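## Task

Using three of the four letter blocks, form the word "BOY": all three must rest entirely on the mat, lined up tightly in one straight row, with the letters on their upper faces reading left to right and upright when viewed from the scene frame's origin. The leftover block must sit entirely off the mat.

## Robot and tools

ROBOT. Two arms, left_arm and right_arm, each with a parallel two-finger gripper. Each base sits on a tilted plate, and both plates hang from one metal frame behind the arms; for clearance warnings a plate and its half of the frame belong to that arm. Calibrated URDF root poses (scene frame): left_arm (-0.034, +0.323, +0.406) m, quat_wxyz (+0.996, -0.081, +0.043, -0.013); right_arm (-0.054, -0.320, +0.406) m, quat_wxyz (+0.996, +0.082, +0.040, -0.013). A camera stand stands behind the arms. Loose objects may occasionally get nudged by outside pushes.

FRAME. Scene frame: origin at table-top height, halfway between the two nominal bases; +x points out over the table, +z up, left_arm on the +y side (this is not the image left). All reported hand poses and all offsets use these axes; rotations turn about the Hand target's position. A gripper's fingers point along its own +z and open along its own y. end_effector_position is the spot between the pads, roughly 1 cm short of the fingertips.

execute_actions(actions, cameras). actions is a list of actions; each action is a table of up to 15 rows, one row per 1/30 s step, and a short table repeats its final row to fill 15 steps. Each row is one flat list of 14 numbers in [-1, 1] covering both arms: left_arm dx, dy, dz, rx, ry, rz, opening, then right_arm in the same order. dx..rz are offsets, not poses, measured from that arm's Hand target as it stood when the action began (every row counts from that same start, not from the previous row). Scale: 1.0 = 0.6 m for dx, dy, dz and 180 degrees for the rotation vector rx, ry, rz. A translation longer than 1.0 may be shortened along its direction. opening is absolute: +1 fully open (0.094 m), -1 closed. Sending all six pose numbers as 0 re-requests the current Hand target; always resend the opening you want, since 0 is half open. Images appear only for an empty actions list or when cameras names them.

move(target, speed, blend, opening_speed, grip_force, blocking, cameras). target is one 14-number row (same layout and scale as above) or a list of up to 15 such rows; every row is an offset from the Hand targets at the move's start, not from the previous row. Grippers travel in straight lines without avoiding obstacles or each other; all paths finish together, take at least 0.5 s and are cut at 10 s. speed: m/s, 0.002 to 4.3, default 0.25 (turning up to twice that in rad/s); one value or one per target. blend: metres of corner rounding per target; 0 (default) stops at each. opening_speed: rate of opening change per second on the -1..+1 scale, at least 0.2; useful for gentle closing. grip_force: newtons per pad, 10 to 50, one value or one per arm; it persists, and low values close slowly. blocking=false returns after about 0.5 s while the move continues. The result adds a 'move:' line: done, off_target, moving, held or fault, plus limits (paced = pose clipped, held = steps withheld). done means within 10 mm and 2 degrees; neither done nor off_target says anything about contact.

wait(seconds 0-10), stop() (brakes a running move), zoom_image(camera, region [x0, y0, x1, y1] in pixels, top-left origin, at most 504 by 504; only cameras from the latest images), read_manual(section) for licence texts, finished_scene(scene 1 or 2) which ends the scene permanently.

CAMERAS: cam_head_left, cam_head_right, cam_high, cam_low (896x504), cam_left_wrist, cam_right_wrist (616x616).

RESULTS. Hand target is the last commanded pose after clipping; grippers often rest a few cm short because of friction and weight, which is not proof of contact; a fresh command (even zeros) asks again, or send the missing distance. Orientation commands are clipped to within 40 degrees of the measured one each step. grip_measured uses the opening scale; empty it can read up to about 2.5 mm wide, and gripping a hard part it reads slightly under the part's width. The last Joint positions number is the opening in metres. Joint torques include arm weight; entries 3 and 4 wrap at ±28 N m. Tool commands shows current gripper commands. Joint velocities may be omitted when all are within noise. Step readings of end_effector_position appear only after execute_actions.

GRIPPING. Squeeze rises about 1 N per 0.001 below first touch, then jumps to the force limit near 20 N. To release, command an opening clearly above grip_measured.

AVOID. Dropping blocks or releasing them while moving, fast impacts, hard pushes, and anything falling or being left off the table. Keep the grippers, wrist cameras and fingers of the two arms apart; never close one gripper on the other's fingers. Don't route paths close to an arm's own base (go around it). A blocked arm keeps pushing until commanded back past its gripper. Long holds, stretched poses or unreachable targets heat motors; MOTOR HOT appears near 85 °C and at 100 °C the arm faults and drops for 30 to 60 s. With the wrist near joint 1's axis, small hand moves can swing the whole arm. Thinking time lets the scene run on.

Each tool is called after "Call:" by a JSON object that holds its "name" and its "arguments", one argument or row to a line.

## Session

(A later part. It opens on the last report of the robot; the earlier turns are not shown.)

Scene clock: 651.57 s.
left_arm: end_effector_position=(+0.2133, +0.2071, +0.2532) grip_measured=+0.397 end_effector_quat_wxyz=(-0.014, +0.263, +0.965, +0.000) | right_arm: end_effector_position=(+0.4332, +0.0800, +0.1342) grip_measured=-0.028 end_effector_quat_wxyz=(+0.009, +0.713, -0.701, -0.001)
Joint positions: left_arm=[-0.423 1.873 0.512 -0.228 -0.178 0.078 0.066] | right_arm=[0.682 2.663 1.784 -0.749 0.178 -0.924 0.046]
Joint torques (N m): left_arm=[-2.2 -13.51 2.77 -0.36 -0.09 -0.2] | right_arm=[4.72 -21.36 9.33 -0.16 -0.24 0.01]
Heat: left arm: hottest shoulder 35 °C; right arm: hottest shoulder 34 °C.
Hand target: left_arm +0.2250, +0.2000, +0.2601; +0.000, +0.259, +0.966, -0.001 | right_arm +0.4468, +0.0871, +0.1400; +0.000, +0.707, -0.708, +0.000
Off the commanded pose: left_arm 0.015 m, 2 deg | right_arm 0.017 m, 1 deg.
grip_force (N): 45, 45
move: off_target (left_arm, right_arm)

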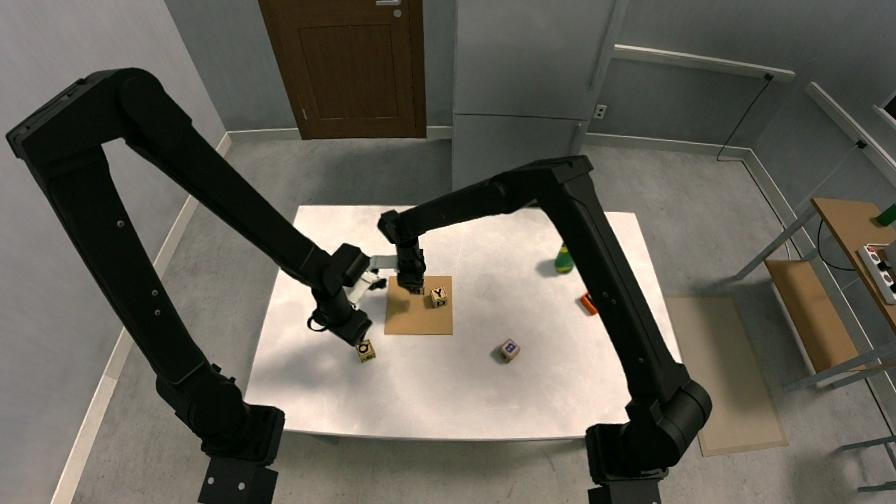

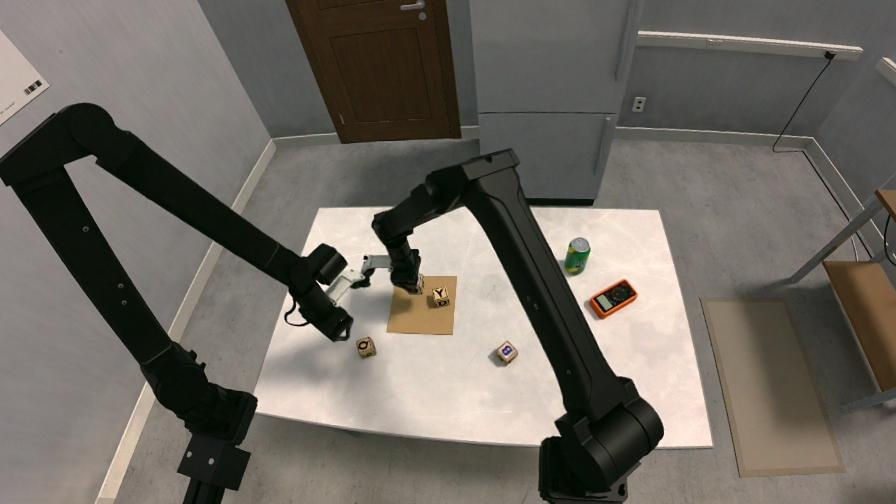

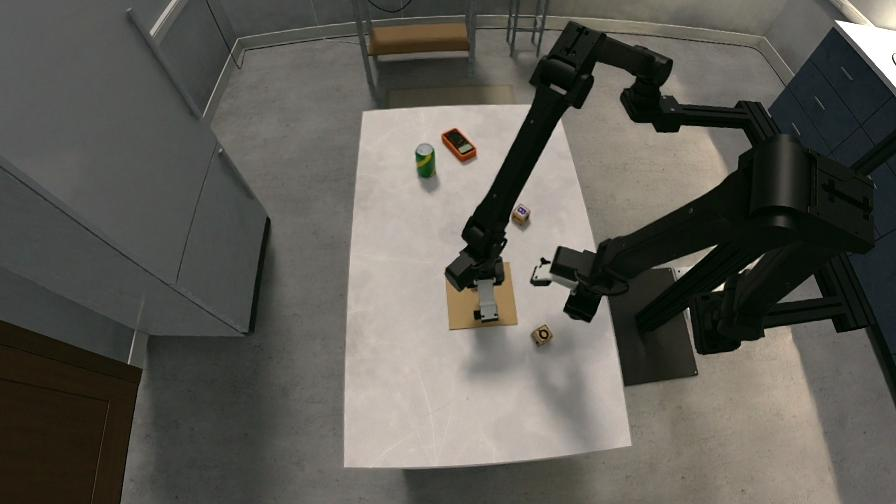

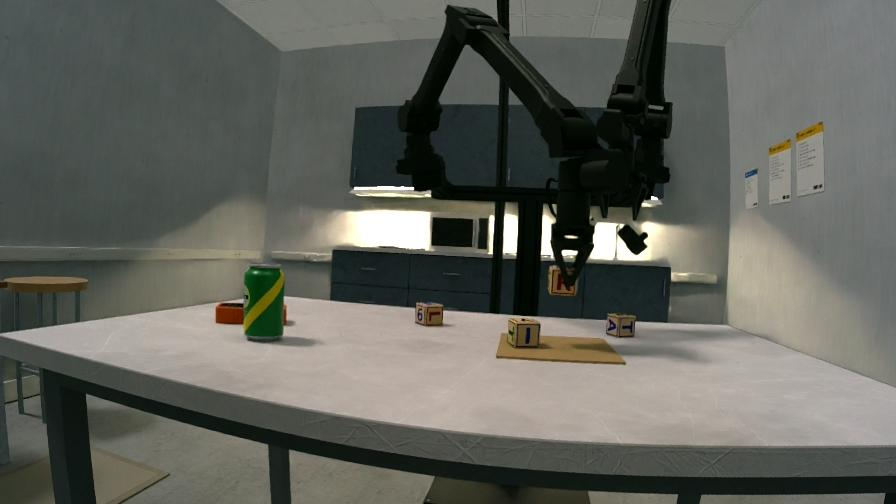

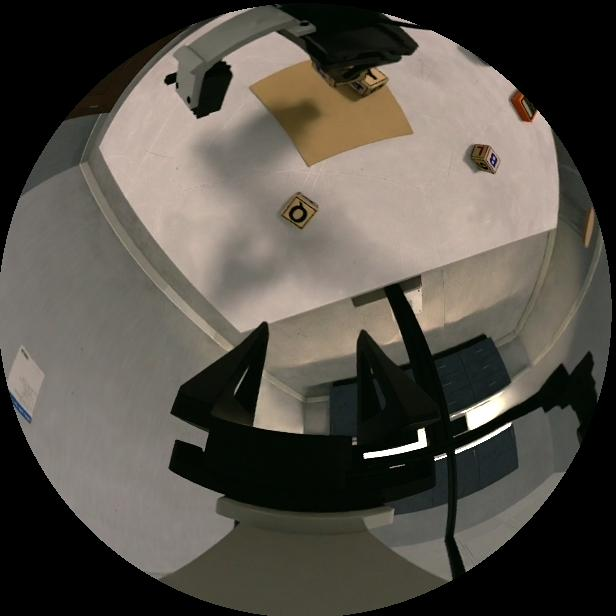

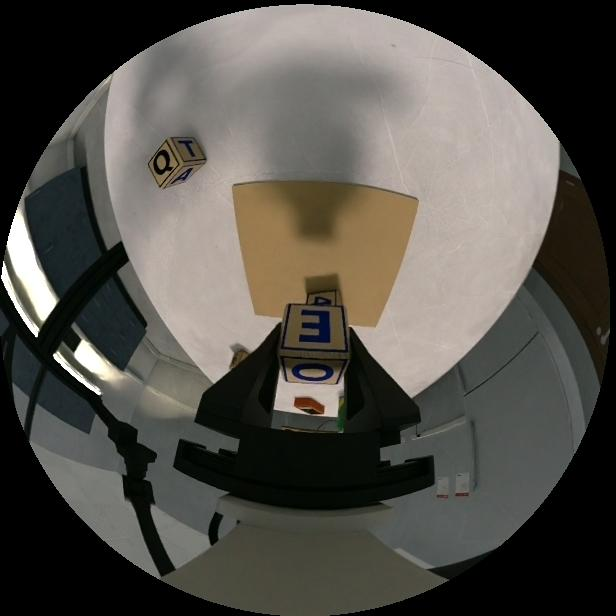

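Call:
{"name": "move", "arguments": {
  "target": [0, 0, 0, 0, 0, 0, 0.4, 0.0108, -0.0167, -0.1233, 0, 0, -0.0122, -0.35],
  "speed": 0.12,
  "cameras": ["cam_right_wrist", "cam_low", "cam_head_right"]
}}

Call:
{"name": "zoom_image", "arguments": {
  "camera": "cam_low",
  "region": [480, 260, 640, 380]
}}

Call:
{"name": "zoom_image", "arguments": {
  "camera": "cam_right_wrist",
  "region": [205, 170, 425, 390]
}}

Call:
{"name": "zoom_image", "arguments": {
  "camera": "cam_head_right",
  "region": [370, 250, 480, 350]
}}

Scene clock: 726.23 s.
left_arm: end_effector_position=(+0.2133, +0.2071, +0.2532) grip_measured=+0.397 end_effector_quat_wxyz=(-0.014, +0.263, +0.965, +0.000) | right_arm: end_effector_position=(+0.4317, +0.0680, +0.0587) grip_measured=-0.028 end_effector_quat_wxyz=(+0.023, +0.701, -0.712, -0.004)
Joint positions: left_arm=[-0.423 1.873 0.512 -0.228 -0.178 0.078 0.066] | right_arm=[0.646 2.819 1.881 -0.711 0.178 -0.924 0.046]
Joint torques (N m): left_arm=[-2.2 -13.51 2.8 -0.34 -0.09 -0.2] | right_arm=[4.95 -22.48 8.44 0.77 -0.12 0]
Heat: left arm: hottest shoulder 32 °C; right arm: hottest shoulder 36 °C.
Hand target: left_arm +0.2250, +0.2000, +0.2601; +0.000, +0.259, +0.966, -0.001 | right_arm +0.4533, +0.0771, +0.0661; +0.000, +0.693, -0.721, +0.000
Off the commanded pose: left_arm 0.015 m, 2 deg | right_arm 0.025 m, 3 deg.
grip_force (N): 45, 45
move: off_target (left_arm, right_arm)
Images, in order (width x height): cam_head_right 896x504, cam_low 896x504, cam_right_wrist 616x616.

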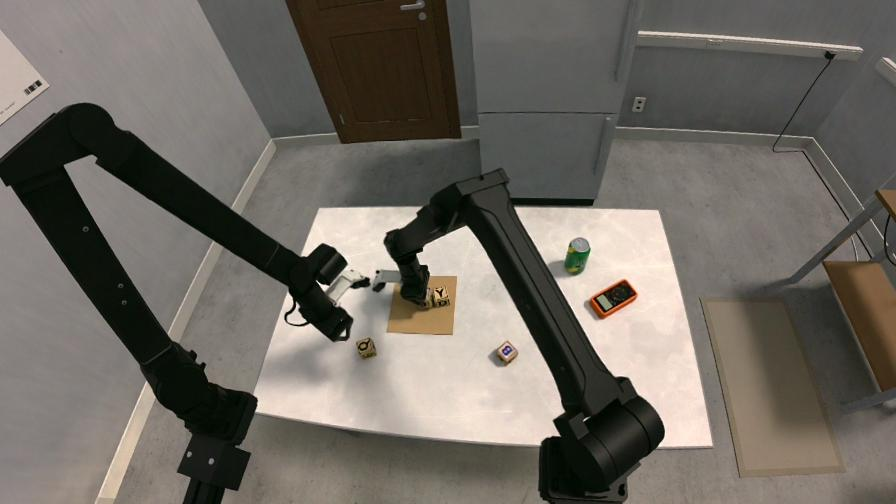

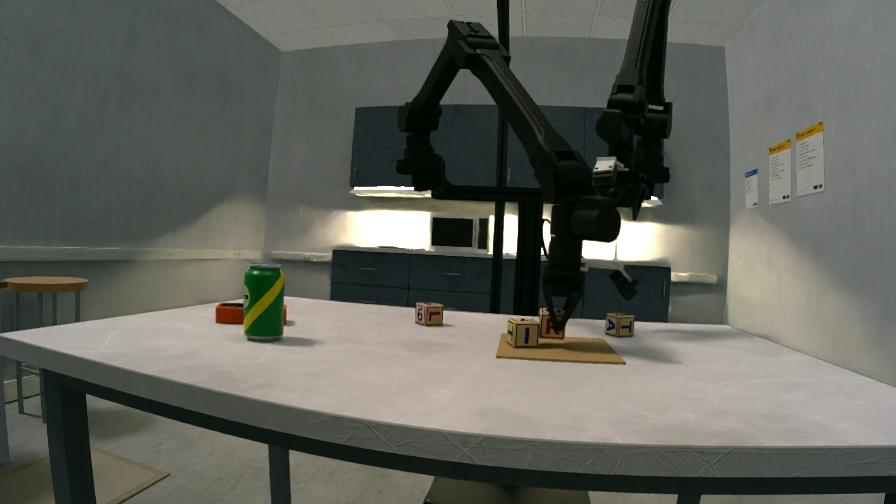

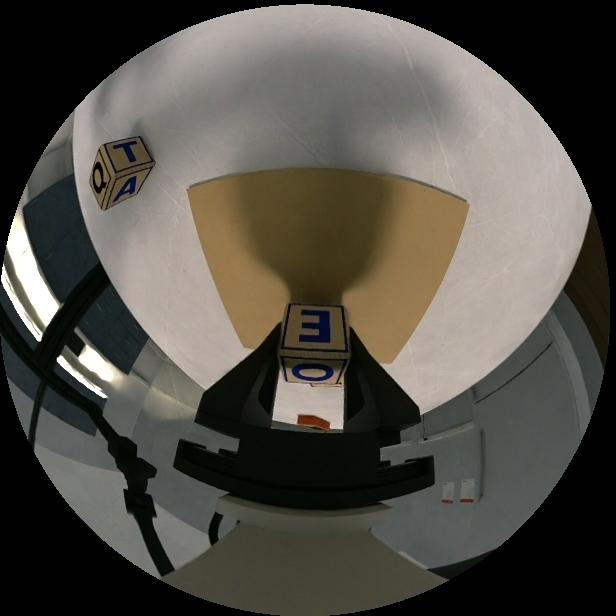

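Scaled by 3.150 from the camera's 896x504 image, which has a finer 1280x720 frame.

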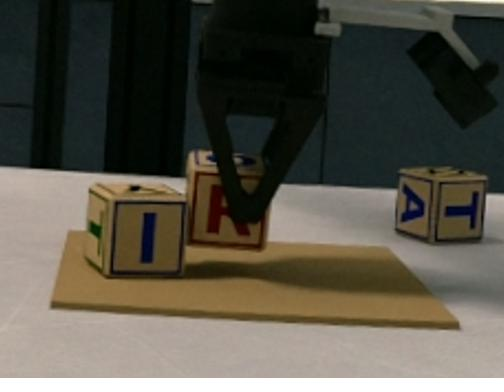

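Scaled by 2.291 from the camera's 616x616 image, which has a finer 880x880 frame.

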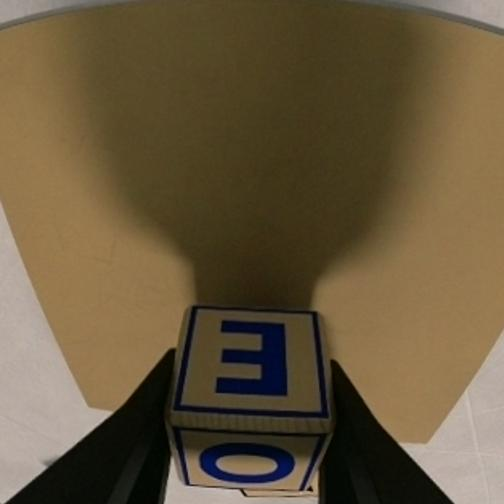

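Scaled by 4.582 from the camera's 896x504 image, which has a finer 1280x720 frame.

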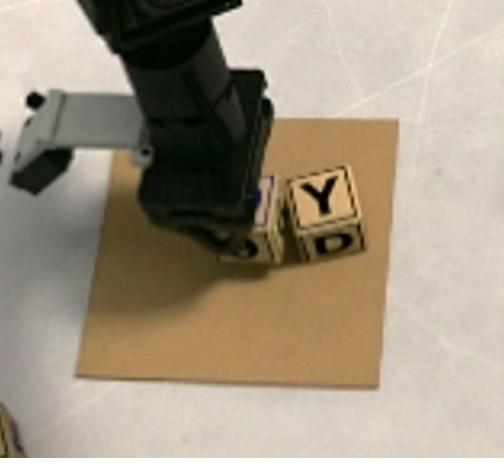

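Call:
{"name": "move", "arguments": {
  "target": [0, 0, 0, 0, 0, 0, 0.4, 0.0133, 0.004, -0.015, 0.0083, -0.0122, 0, -0.35],
  "speed": 0.08,
  "cameras": ["cam_right_wrist", "cam_low", "cam_head_right"]
}}

Call:
{"name": "zoom_image", "arguments": {
  "camera": "cam_low",
  "region": [490, 290, 590, 370]
}}

Call:
{"name": "zoom_image", "arguments": {
  "camera": "cam_head_right",
  "region": [410, 275, 470, 325]
}}

Scene clock: 760.87 s.
left_arm: end_effector_position=(+0.2133, +0.2071, +0.2532) grip_measured=+0.397 end_effector_quat_wxyz=(-0.014, +0.263, +0.965, +0.000) | right_arm: end_effector_position=(+0.4411, +0.0744, +0.0536) grip_measured=-0.028 end_effector_quat_wxyz=(-0.004, +0.698, -0.717, +0.000)
Joint positions: left_arm=[-0.423 1.873 0.512 -0.228 -0.178 0.078 0.066] | right_arm=[0.644 2.827 1.881 -0.649 0.178 -0.924 0.046]
Joint torques (N m): left_arm=[-2.2 -13.57 2.77 -0.34 -0.09 -0.2] | right_arm=[4.78 -22.24 8.1 0.96 -0.11 -0.11]
Motor temperatures (°C): left_arm=[29 32 30 27 29 25 28] | right_arm=[28 38 33 27 28 27 30]
Heat: left arm: hottest shoulder 32 °C; right arm: hottest shoulder 38 °C.
Hand target: left_arm +0.2250, +0.2000, +0.2601; +0.000, +0.259, +0.966, -0.001 | right_arm +0.4613, +0.0796, +0.0571; -0.023, +0.693, -0.721, +0.004
Off the commanded pose: left_arm 0.015 m, 2 deg | right_arm 0.021 m, 2 deg.
grip_force (N): 45, 45
move: off_target (left_arm, right_arm)
Images, in order (width x height): cam_head_right 896x504, cam_low 896x504, cam_right_wrist 616x616.

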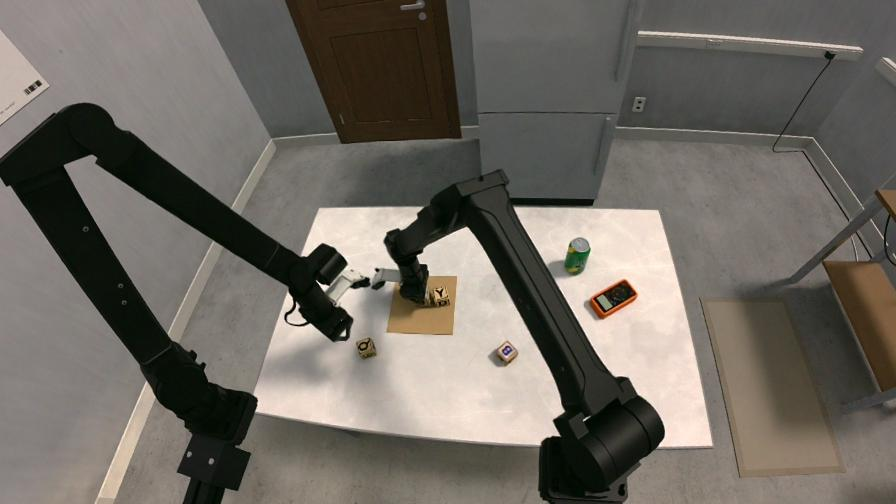

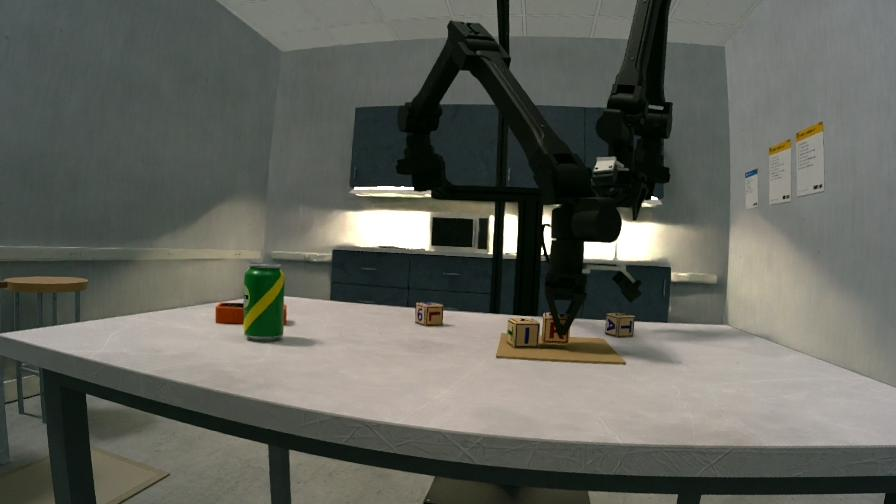

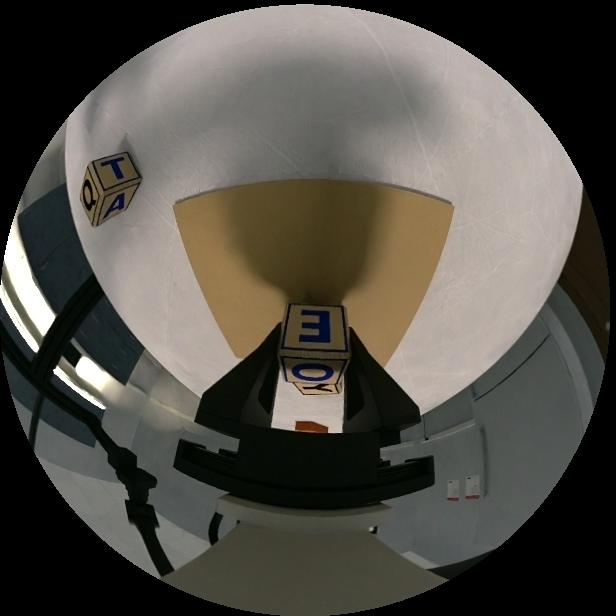

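Scaled by 5.040 from the camera's 896x504 image, which has a finer 1280x720 frame.

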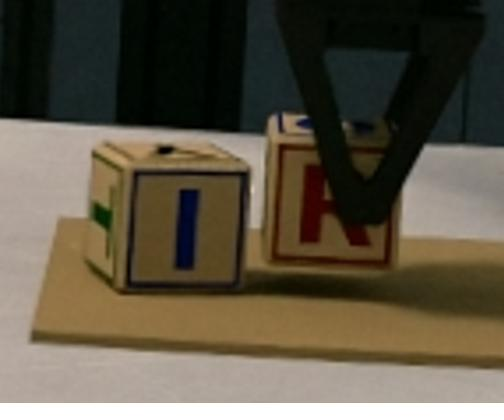

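Scaled by 8.400 from the camera's 896x504 image, which has a finer 1280x720 frame.

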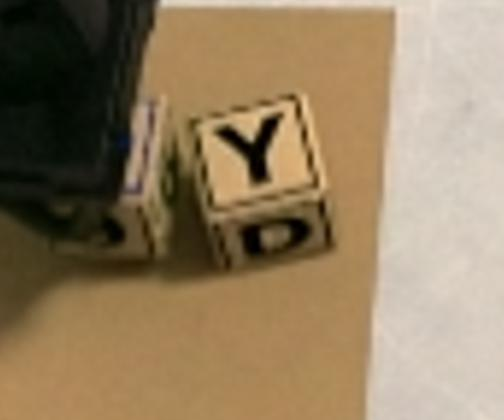

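Call:
{"name": "move", "arguments": {
  "target": [0, 0, 0, 0, 0, 0, 0.4, 0, -0.004, -0.0217, 0, 0, 0, -0.35],
  "speed": 0.06
}}

Call:
{"name": "move", "arguments": {
  "target": [0, 0, 0, 0, 0, 0, 0.4, 0, 0, -0.01, 0, 0, 0, -0.35],
  "speed": 0.05,
  "cameras": ["cam_low", "cam_head_right", "cam_right_wrist"]
}}

Call:
{"name": "zoom_image", "arguments": {
  "camera": "cam_low",
  "region": [490, 290, 590, 370]
}}

Scene clock: 774.40 s.
left_arm: end_effector_position=(+0.2133, +0.2071, +0.2532) grip_measured=+0.397 end_effector_quat_wxyz=(-0.014, +0.263, +0.965, +0.000) | right_arm: end_effector_position=(+0.4427, +0.0725, +0.0429) grip_measured=-0.028 end_effector_quat_wxyz=(-0.005, +0.695, -0.719, +0.000)
Joint positions: left_arm=[-0.423 1.873 0.512 -0.228 -0.178 0.078 0.066] | right_arm=[0.637 2.849 1.896 -0.637 0.179 -0.925 0.046]
Joint torques (N m): left_arm=[-2.2 -13.57 2.78 -0.34 -0.09 -0.2] | right_arm=[4.13 -21.42 8.51 0.88 -0.11 -0.16]
Heat: left arm: hottest shoulder 31 °C; right arm: hottest shoulder 36 °C.
Hand target: left_arm +0.2250, +0.2000, +0.2601; +0.000, +0.259, +0.966, -0.001 | right_arm +0.4614, +0.0770, +0.0440; -0.023, +0.693, -0.721, +0.004
Off the commanded pose: left_arm 0.015 m, 2 deg | right_arm 0.019 m, 2 deg.
grip_force (N): 45, 45
move: off_target (left_arm, right_arm)

Scene clock: 775.23 s.
left_arm: end_effector_position=(+0.2133, +0.2071, +0.2532) grip_measured=+0.397 end_effector_quat_wxyz=(-0.014, +0.263, +0.965, +0.000) | right_arm: end_effector_position=(+0.4456, +0.0745, +0.0426) grip_measured=-0.028 end_effector_quat_wxyz=(-0.008, +0.695, -0.719, +0.001)
Joint positions: left_arm=[-0.423 1.873 0.512 -0.228 -0.178 0.078 0.066] | right_arm=[0.637 2.854 1.907 -0.637 0.179 -0.926 0.046]
Joint torques (N m): left_arm=[-2.2 -13.51 2.78 -0.34 -0.09 -0.2] | right_arm=[4.19 -21.01 8.61 1.14 -0.14 -0.18]
Heat: left arm: hottest shoulder 31 °C; right arm: hottest shoulder 36 °C.
Hand target: left_arm +0.2250, +0.2000, +0.2601; +0.000, +0.259, +0.966, -0.001 | right_arm +0.4613, +0.0770, +0.0380; -0.023, +0.693, -0.721, +0.004
Off the commanded pose: left_arm 0.015 m, 2 deg | right_arm 0.017 m, 2 deg.
grip_force (N): 45, 45
move: off_target (left_arm, right_arm)
Images, in order (width x height): cam_head_right 896x504, cam_low 896x504, cam_right_wrist 616x616.

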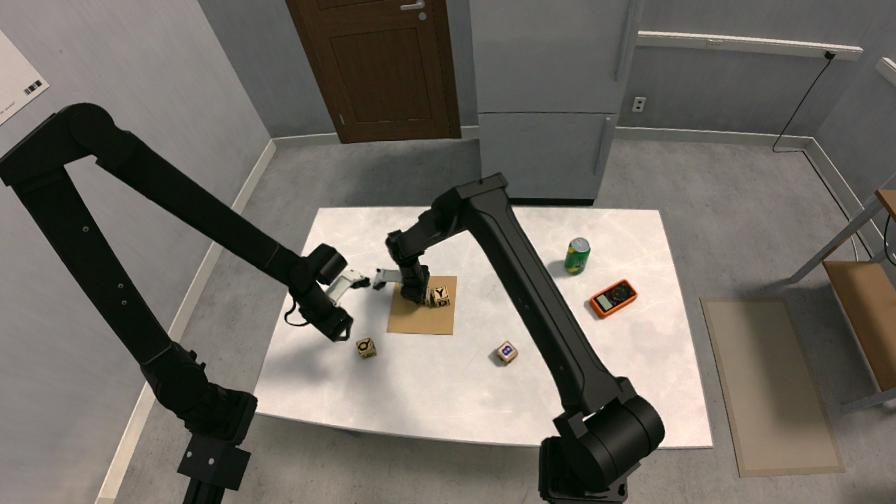

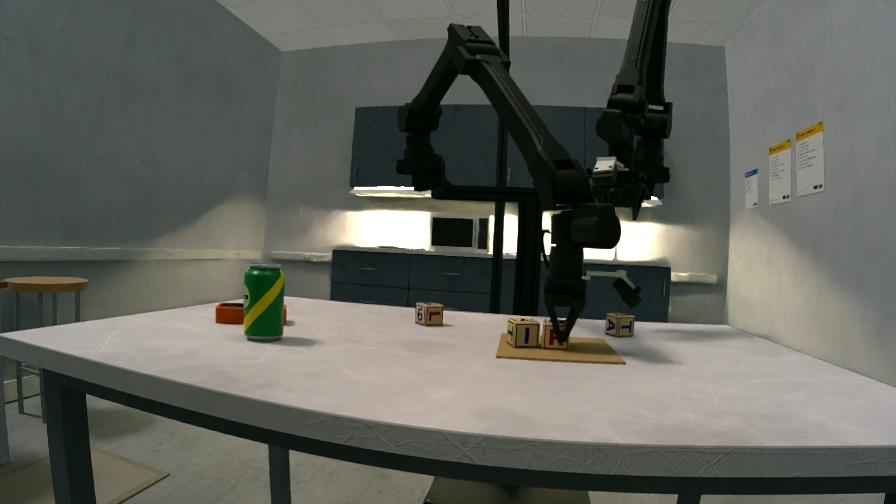

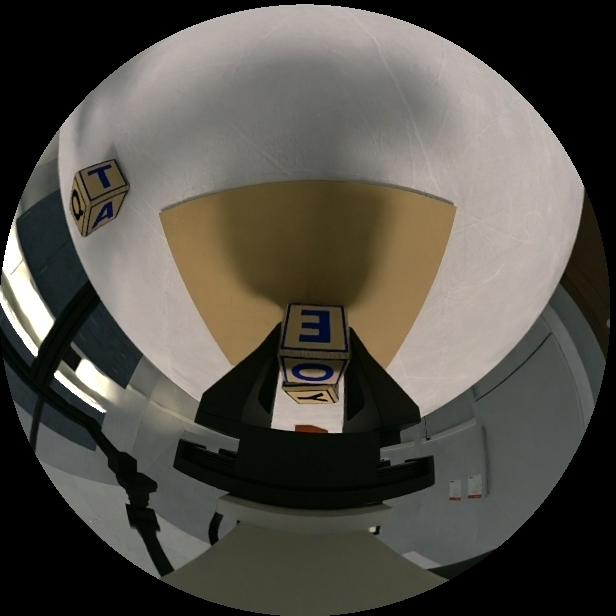

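Scaled by 5.040 from the camera's 896x504 image, which has a finer 1280x720 frame.

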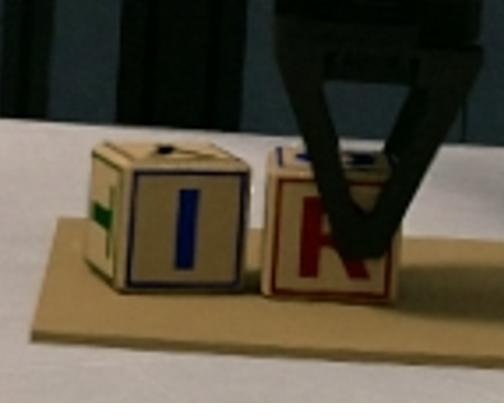

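Call:
{"name": "move", "arguments": {
  "target": [
    [0, 0, 0, 0, 0, 0, 0.4, 0, 0, 0.01, 0, 0, 0, -0.35],
    [0, 0, 0, 0, 0, 0, 0.4, 0, 0, 0.01, 0, 0, 0, 0.3]
  ],
  "speed": 0.06,
  "opening_speed": 0.8
}}

Call:
{"name": "move", "arguments": {
  "target": [
    [0, 0, 0, 0, 0, 0, 0.4, 0, 0, 0.19, 0, 0, 0, 0.3],
    [0, 0, 0, 0, 0, 0, 0.4, -0.469, -0.778, 0.393, 0.0103, 0.0158, -0.7427, 0.3]
  ],
  "speed": [0.2, 0.5],
  "blend": [0.03, 0],
  "cameras": ["all"]
}}

Scene clock: 817.60 s.
left_arm: end_effector_position=(+0.2133, +0.2071, +0.2532) grip_measured=+0.397 end_effector_quat_wxyz=(-0.014, +0.263, +0.965, +0.000) | right_arm: end_effector_position=(+0.4458, +0.0746, +0.0427) grip_measured=+0.297 end_effector_quat_wxyz=(-0.008, +0.695, -0.719, +0.001)
Joint positions: left_arm=[-0.423 1.873 0.512 -0.228 -0.178 0.078 0.066] | right_arm=[0.637 2.854 1.907 -0.637 0.179 -0.926 0.061]
Joint torques (N m): left_arm=[-2.2 -13.51 2.78 -0.34 -0.09 -0.2] | right_arm=[4.19 -22.12 7.51 0.81 -0.16 -0.13]
Heat: left arm: hottest shoulder 31 °C; right arm: hottest shoulder 37 °C.
Hand target: left_arm +0.2250, +0.2000, +0.2601; +0.000, +0.259, +0.966, -0.001 | right_arm +0.4614, +0.0771, +0.0441; -0.023, +0.693, -0.721, +0.004
Off the commanded pose: left_arm 0.015 m, 2 deg | right_arm 0.016 m, 2 deg.
grip_force (N): 45, 45
move: off_target (left_arm, right_arm); target 2's new opening was sent with right_arm's hand 0.016 m and 2 deg from that target

Scene clock: 821.33 s.
left_arm: end_effector_position=(+0.2133, +0.2071, +0.2532) grip_measured=+0.397 end_effector_quat_wxyz=(-0.014, +0.263, +0.965, +0.000) | right_arm: end_effector_position=(+0.1813, -0.3873, +0.2770) grip_measured=+0.298 end_effector_quat_wxyz=(+0.000, +0.382, +0.924, -0.001)
Joint positions: left_arm=[-0.423 1.873 0.512 -0.228 -0.178 0.078 0.066] | right_arm=[-0.217 1.598 0.371 -0.227 0.143 0.533 0.061]
Joint torques (N m): left_arm=[-2.2 -13.51 2.8 -0.34 -0.09 -0.2] | right_arm=[1.38 -8.94 1.8 0.02 -0.18 0.02]
Heat: left arm: hottest shoulder 31 °C; right arm: hottest shoulder 37 °C.
Hand target: left_arm +0.2250, +0.2000, +0.2601; +0.000, +0.259, +0.966, -0.001 | right_arm +0.1799, -0.3897, +0.2799; +0.000, +0.391, +0.921, +0.000
Off the commanded pose: left_arm 0.015 m, 2 deg | right_arm 0.004 m, 1 deg.
grip_force (N): 45, 45
move: off_target (left_arm)

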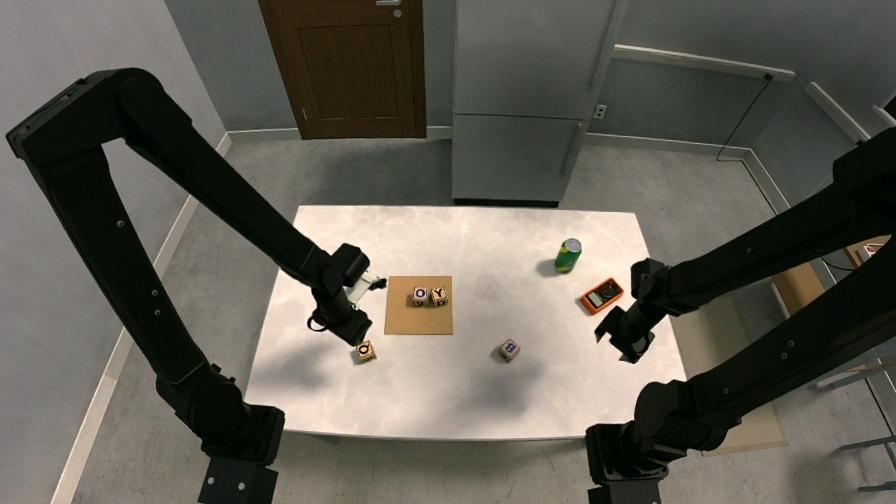

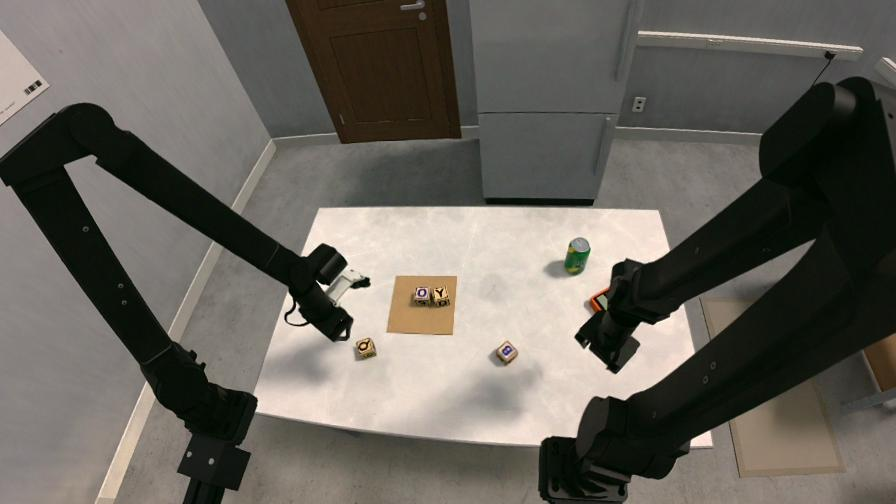

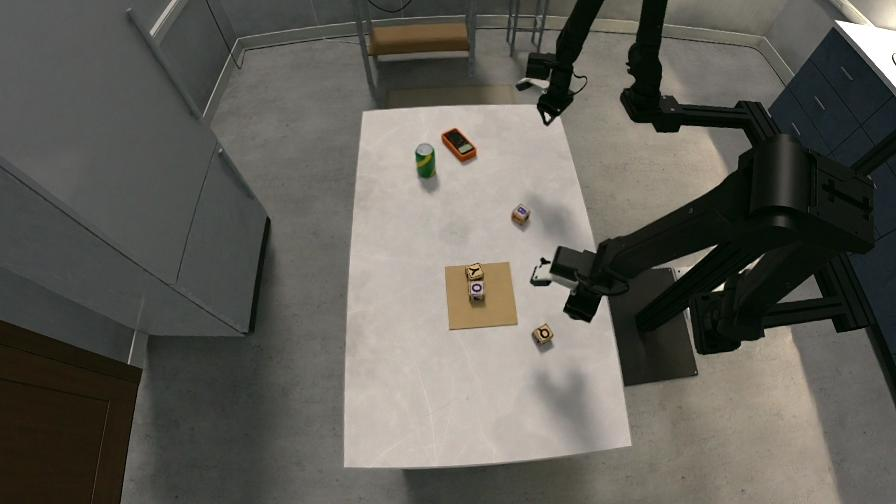

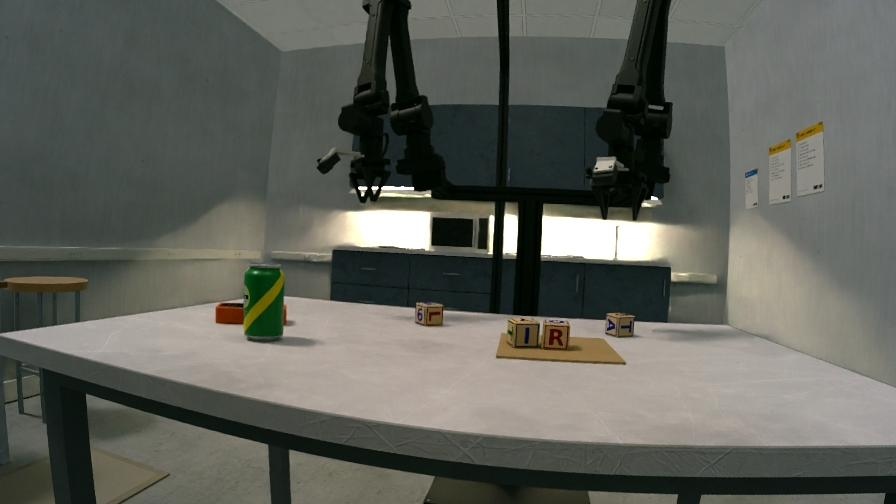

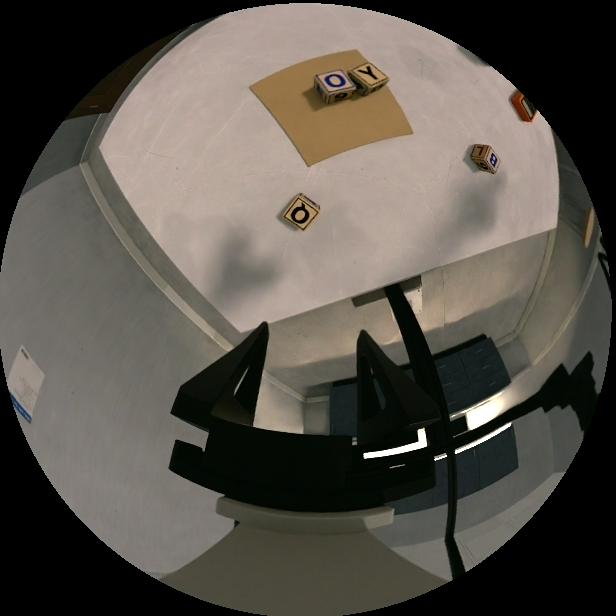

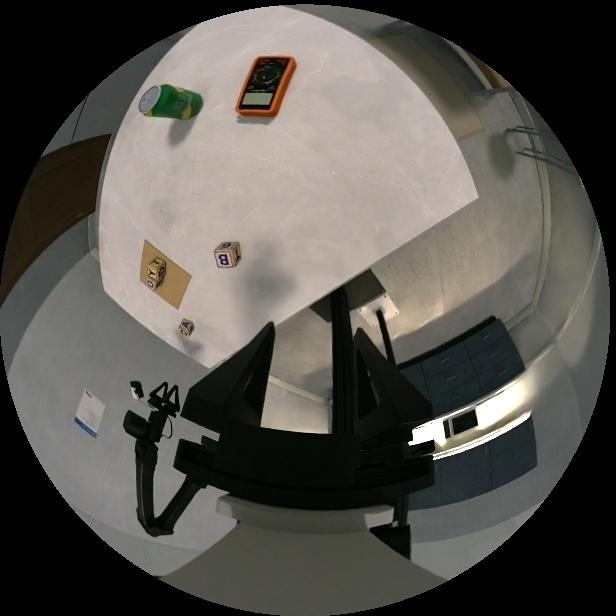

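Call:
{"name": "zoom_image", "arguments": {
  "camera": "cam_head_right",
  "region": [385, 270, 465, 340]
}}

Call:
{"name": "zoom_image", "arguments": {
  "camera": "cam_low",
  "region": [480, 290, 640, 380]
}}

Call:
{"name": "zoom_image", "arguments": {
  "camera": "cam_high",
  "region": [435, 250, 525, 340]
}}

Scaled by 6.300 from the camera's 896x504 image, which has a finer 1280x720 frame.

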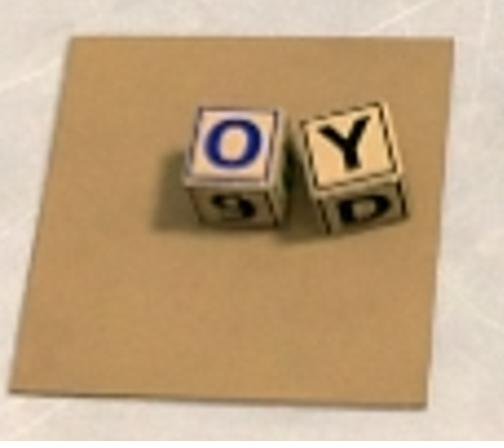

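Scaled by 3.150 from the camera's 896x504 image, which has a finer 1280x720 frame.

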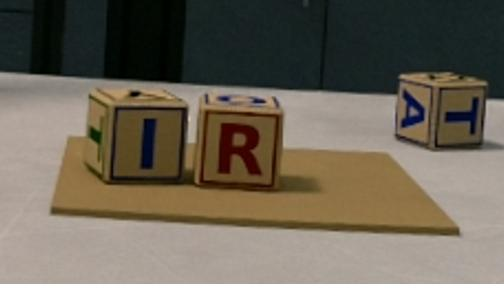

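Scaled by 5.600 from the camera's 896x504 image, which has a finer 1280x720 frame.

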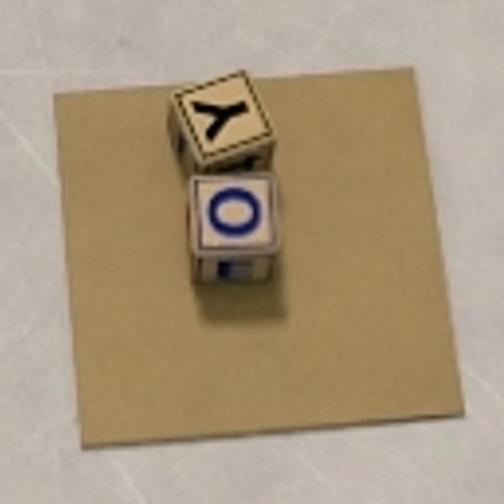

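Call:
{"name": "move", "arguments": {
  "target": [0.3775, -0.3433, -0.1968, 0, 0, -0.2667, 0.4, 0, 0, 0, 0, 0, 0, 0.3],
  "speed": 0.35,
  "cameras": ["cam_left_wrist"]
}}

Call:
{"name": "zoom_image", "arguments": {
  "camera": "cam_left_wrist",
  "region": [215, 180, 415, 380]
}}

Scene clock: 851.73 s.
left_arm: end_effector_position=(+0.4439, +0.0053, +0.1401) grip_measured=+0.397 end_effector_quat_wxyz=(-0.007, +0.620, +0.785, -0.002) | right_arm: end_effector_position=(+0.1813, -0.3873, +0.2770) grip_measured=+0.298 end_effector_quat_wxyz=(+0.000, +0.382, +0.924, -0.001)
Joint positions: left_arm=[-0.528 2.521 1.524 -0.598 -0.18 0.779 0.066] | right_arm=[-0.217 1.598 0.371 -0.227 0.143 0.533 0.061]
Joint torques (N m): left_arm=[-3.84 -21.25 6.39 -0.58 0.04 0.07] | right_arm=[1.32 -9 1.78 0.08 -0.21 -0.01]
Heat: left arm: hottest shoulder 31 °C; right arm: hottest shoulder 34 °C.
Hand target: left_arm +0.4515, -0.0060, +0.1420; +0.000, +0.629, +0.777, +0.000 | right_arm +0.1799, -0.3897, +0.2799; +0.000, +0.391, +0.921, +0.000
Off the commanded pose: left_arm 0.014 m, 2 deg | right_arm 0.004 m, 1 deg.
grip_force (N): 45, 45
move: off_target (left_arm)
Images, in order (width x height): cam_left_wrist 616x616.

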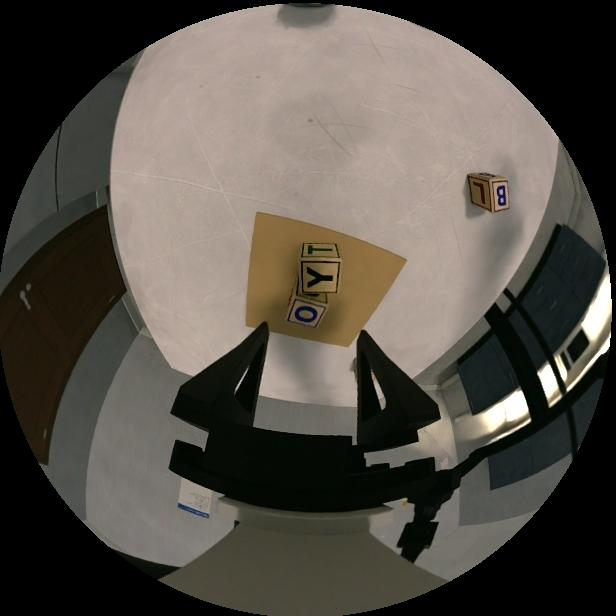

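Scaled by 2.520 from the camera's 616x616 image, which has a finer 880x880 frame.

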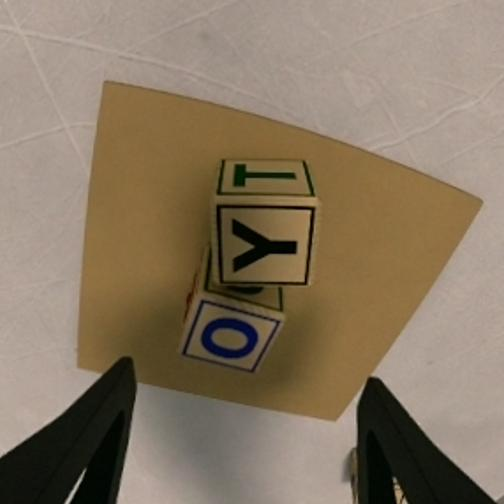

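Call:
{"name": "move", "arguments": {
  "target": [0.0012, -0.0113, -0.118, 0, 0, 0, 0.4, 0, 0, 0, 0, 0, 0, 0.3],
  "speed": 0.15,
  "cameras": ["cam_left_wrist", "cam_low"]
}}

Call:
{"name": "zoom_image", "arguments": {
  "camera": "cam_left_wrist",
  "region": [235, 230, 395, 390]
}}

Call:
{"name": "zoom_image", "arguments": {
  "camera": "cam_low",
  "region": [480, 270, 640, 380]
}}

Scene clock: 890.40 s.
left_arm: end_effector_position=(+0.4352, -0.0046, +0.0676) grip_measured=+0.397 end_effector_quat_wxyz=(-0.019, +0.627, +0.779, -0.002) | right_arm: end_effector_position=(+0.1813, -0.3873, +0.2770) grip_measured=+0.298 end_effector_quat_wxyz=(+0.000, +0.382, +0.924, -0.001)
Joint positions: left_arm=[-0.528 2.692 1.634 -0.561 -0.182 0.793 0.066] | right_arm=[-0.217 1.598 0.371 -0.227 0.143 0.533 0.061]
Joint torques (N m): left_arm=[-2.9 -21.83 5.82 0.53 0.11 0.09] | right_arm=[1.55 -9.11 1.77 -0.03 -0.21 0.01]
Motor temperatures (°C): left_arm=[29 32 32 27 28 25 28] | right_arm=[28 33 31 27 28 27 29]
Heat: left arm: hottest shoulder 32 °C; right arm: hottest shoulder 33 °C.
Hand target: left_arm +0.4523, -0.0128, +0.0713; +0.000, +0.629, +0.777, +0.000 | right_arm +0.1799, -0.3897, +0.2799; +0.000, +0.391, +0.921, +0.000
Off the commanded pose: left_arm 0.019 m, 2 deg | right_arm 0.004 m, 1 deg.
grip_force (N): 45, 45
move: off_target (left_arm)
Images, in order (width x height): cam_low 896x504, cam_left_wrist 616x616.

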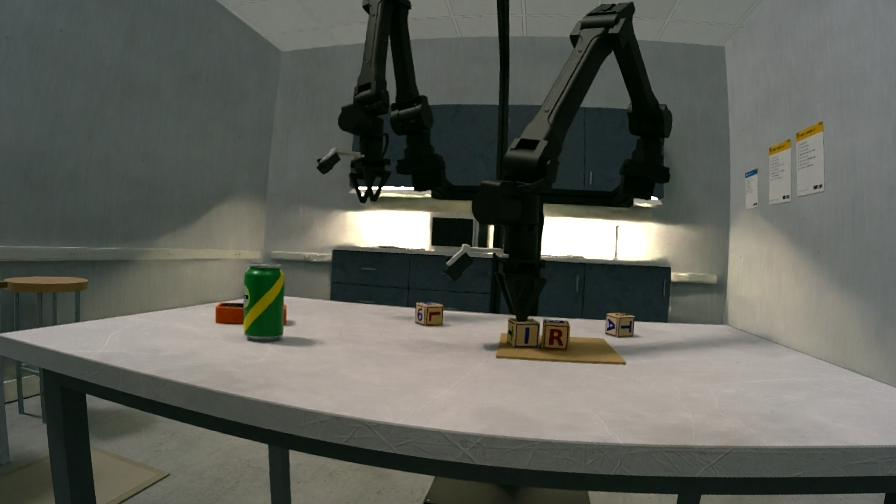

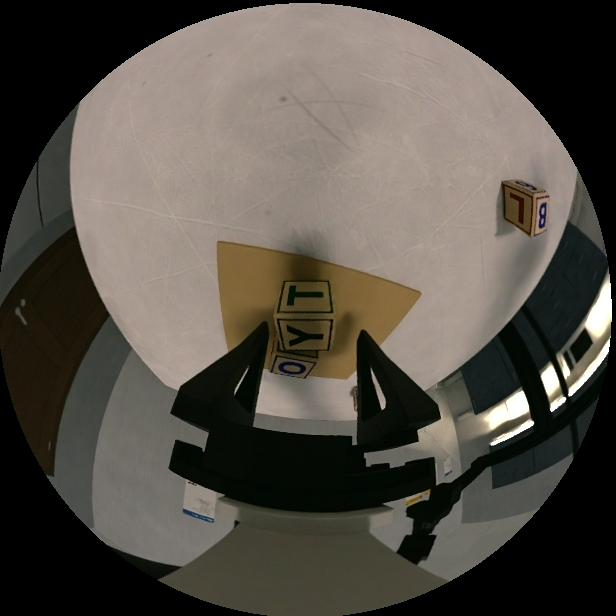

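Scaled by 3.150 from the camera's 616x616 image, which has a finer 880x880 frame.

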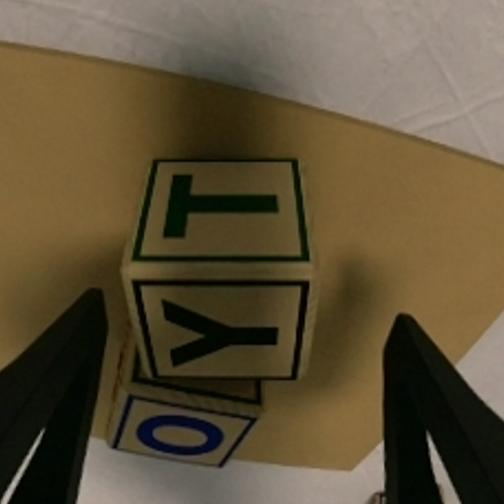

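Scaled by 3.150 from the camera's 896x504 image, which has a finer 1280x720 frame.

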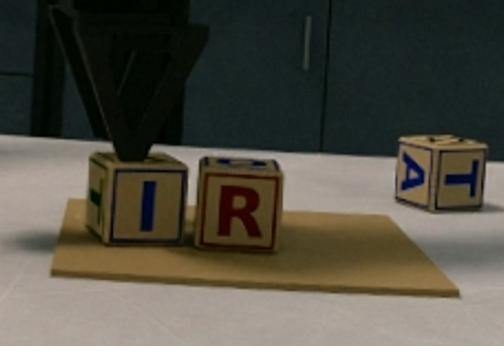

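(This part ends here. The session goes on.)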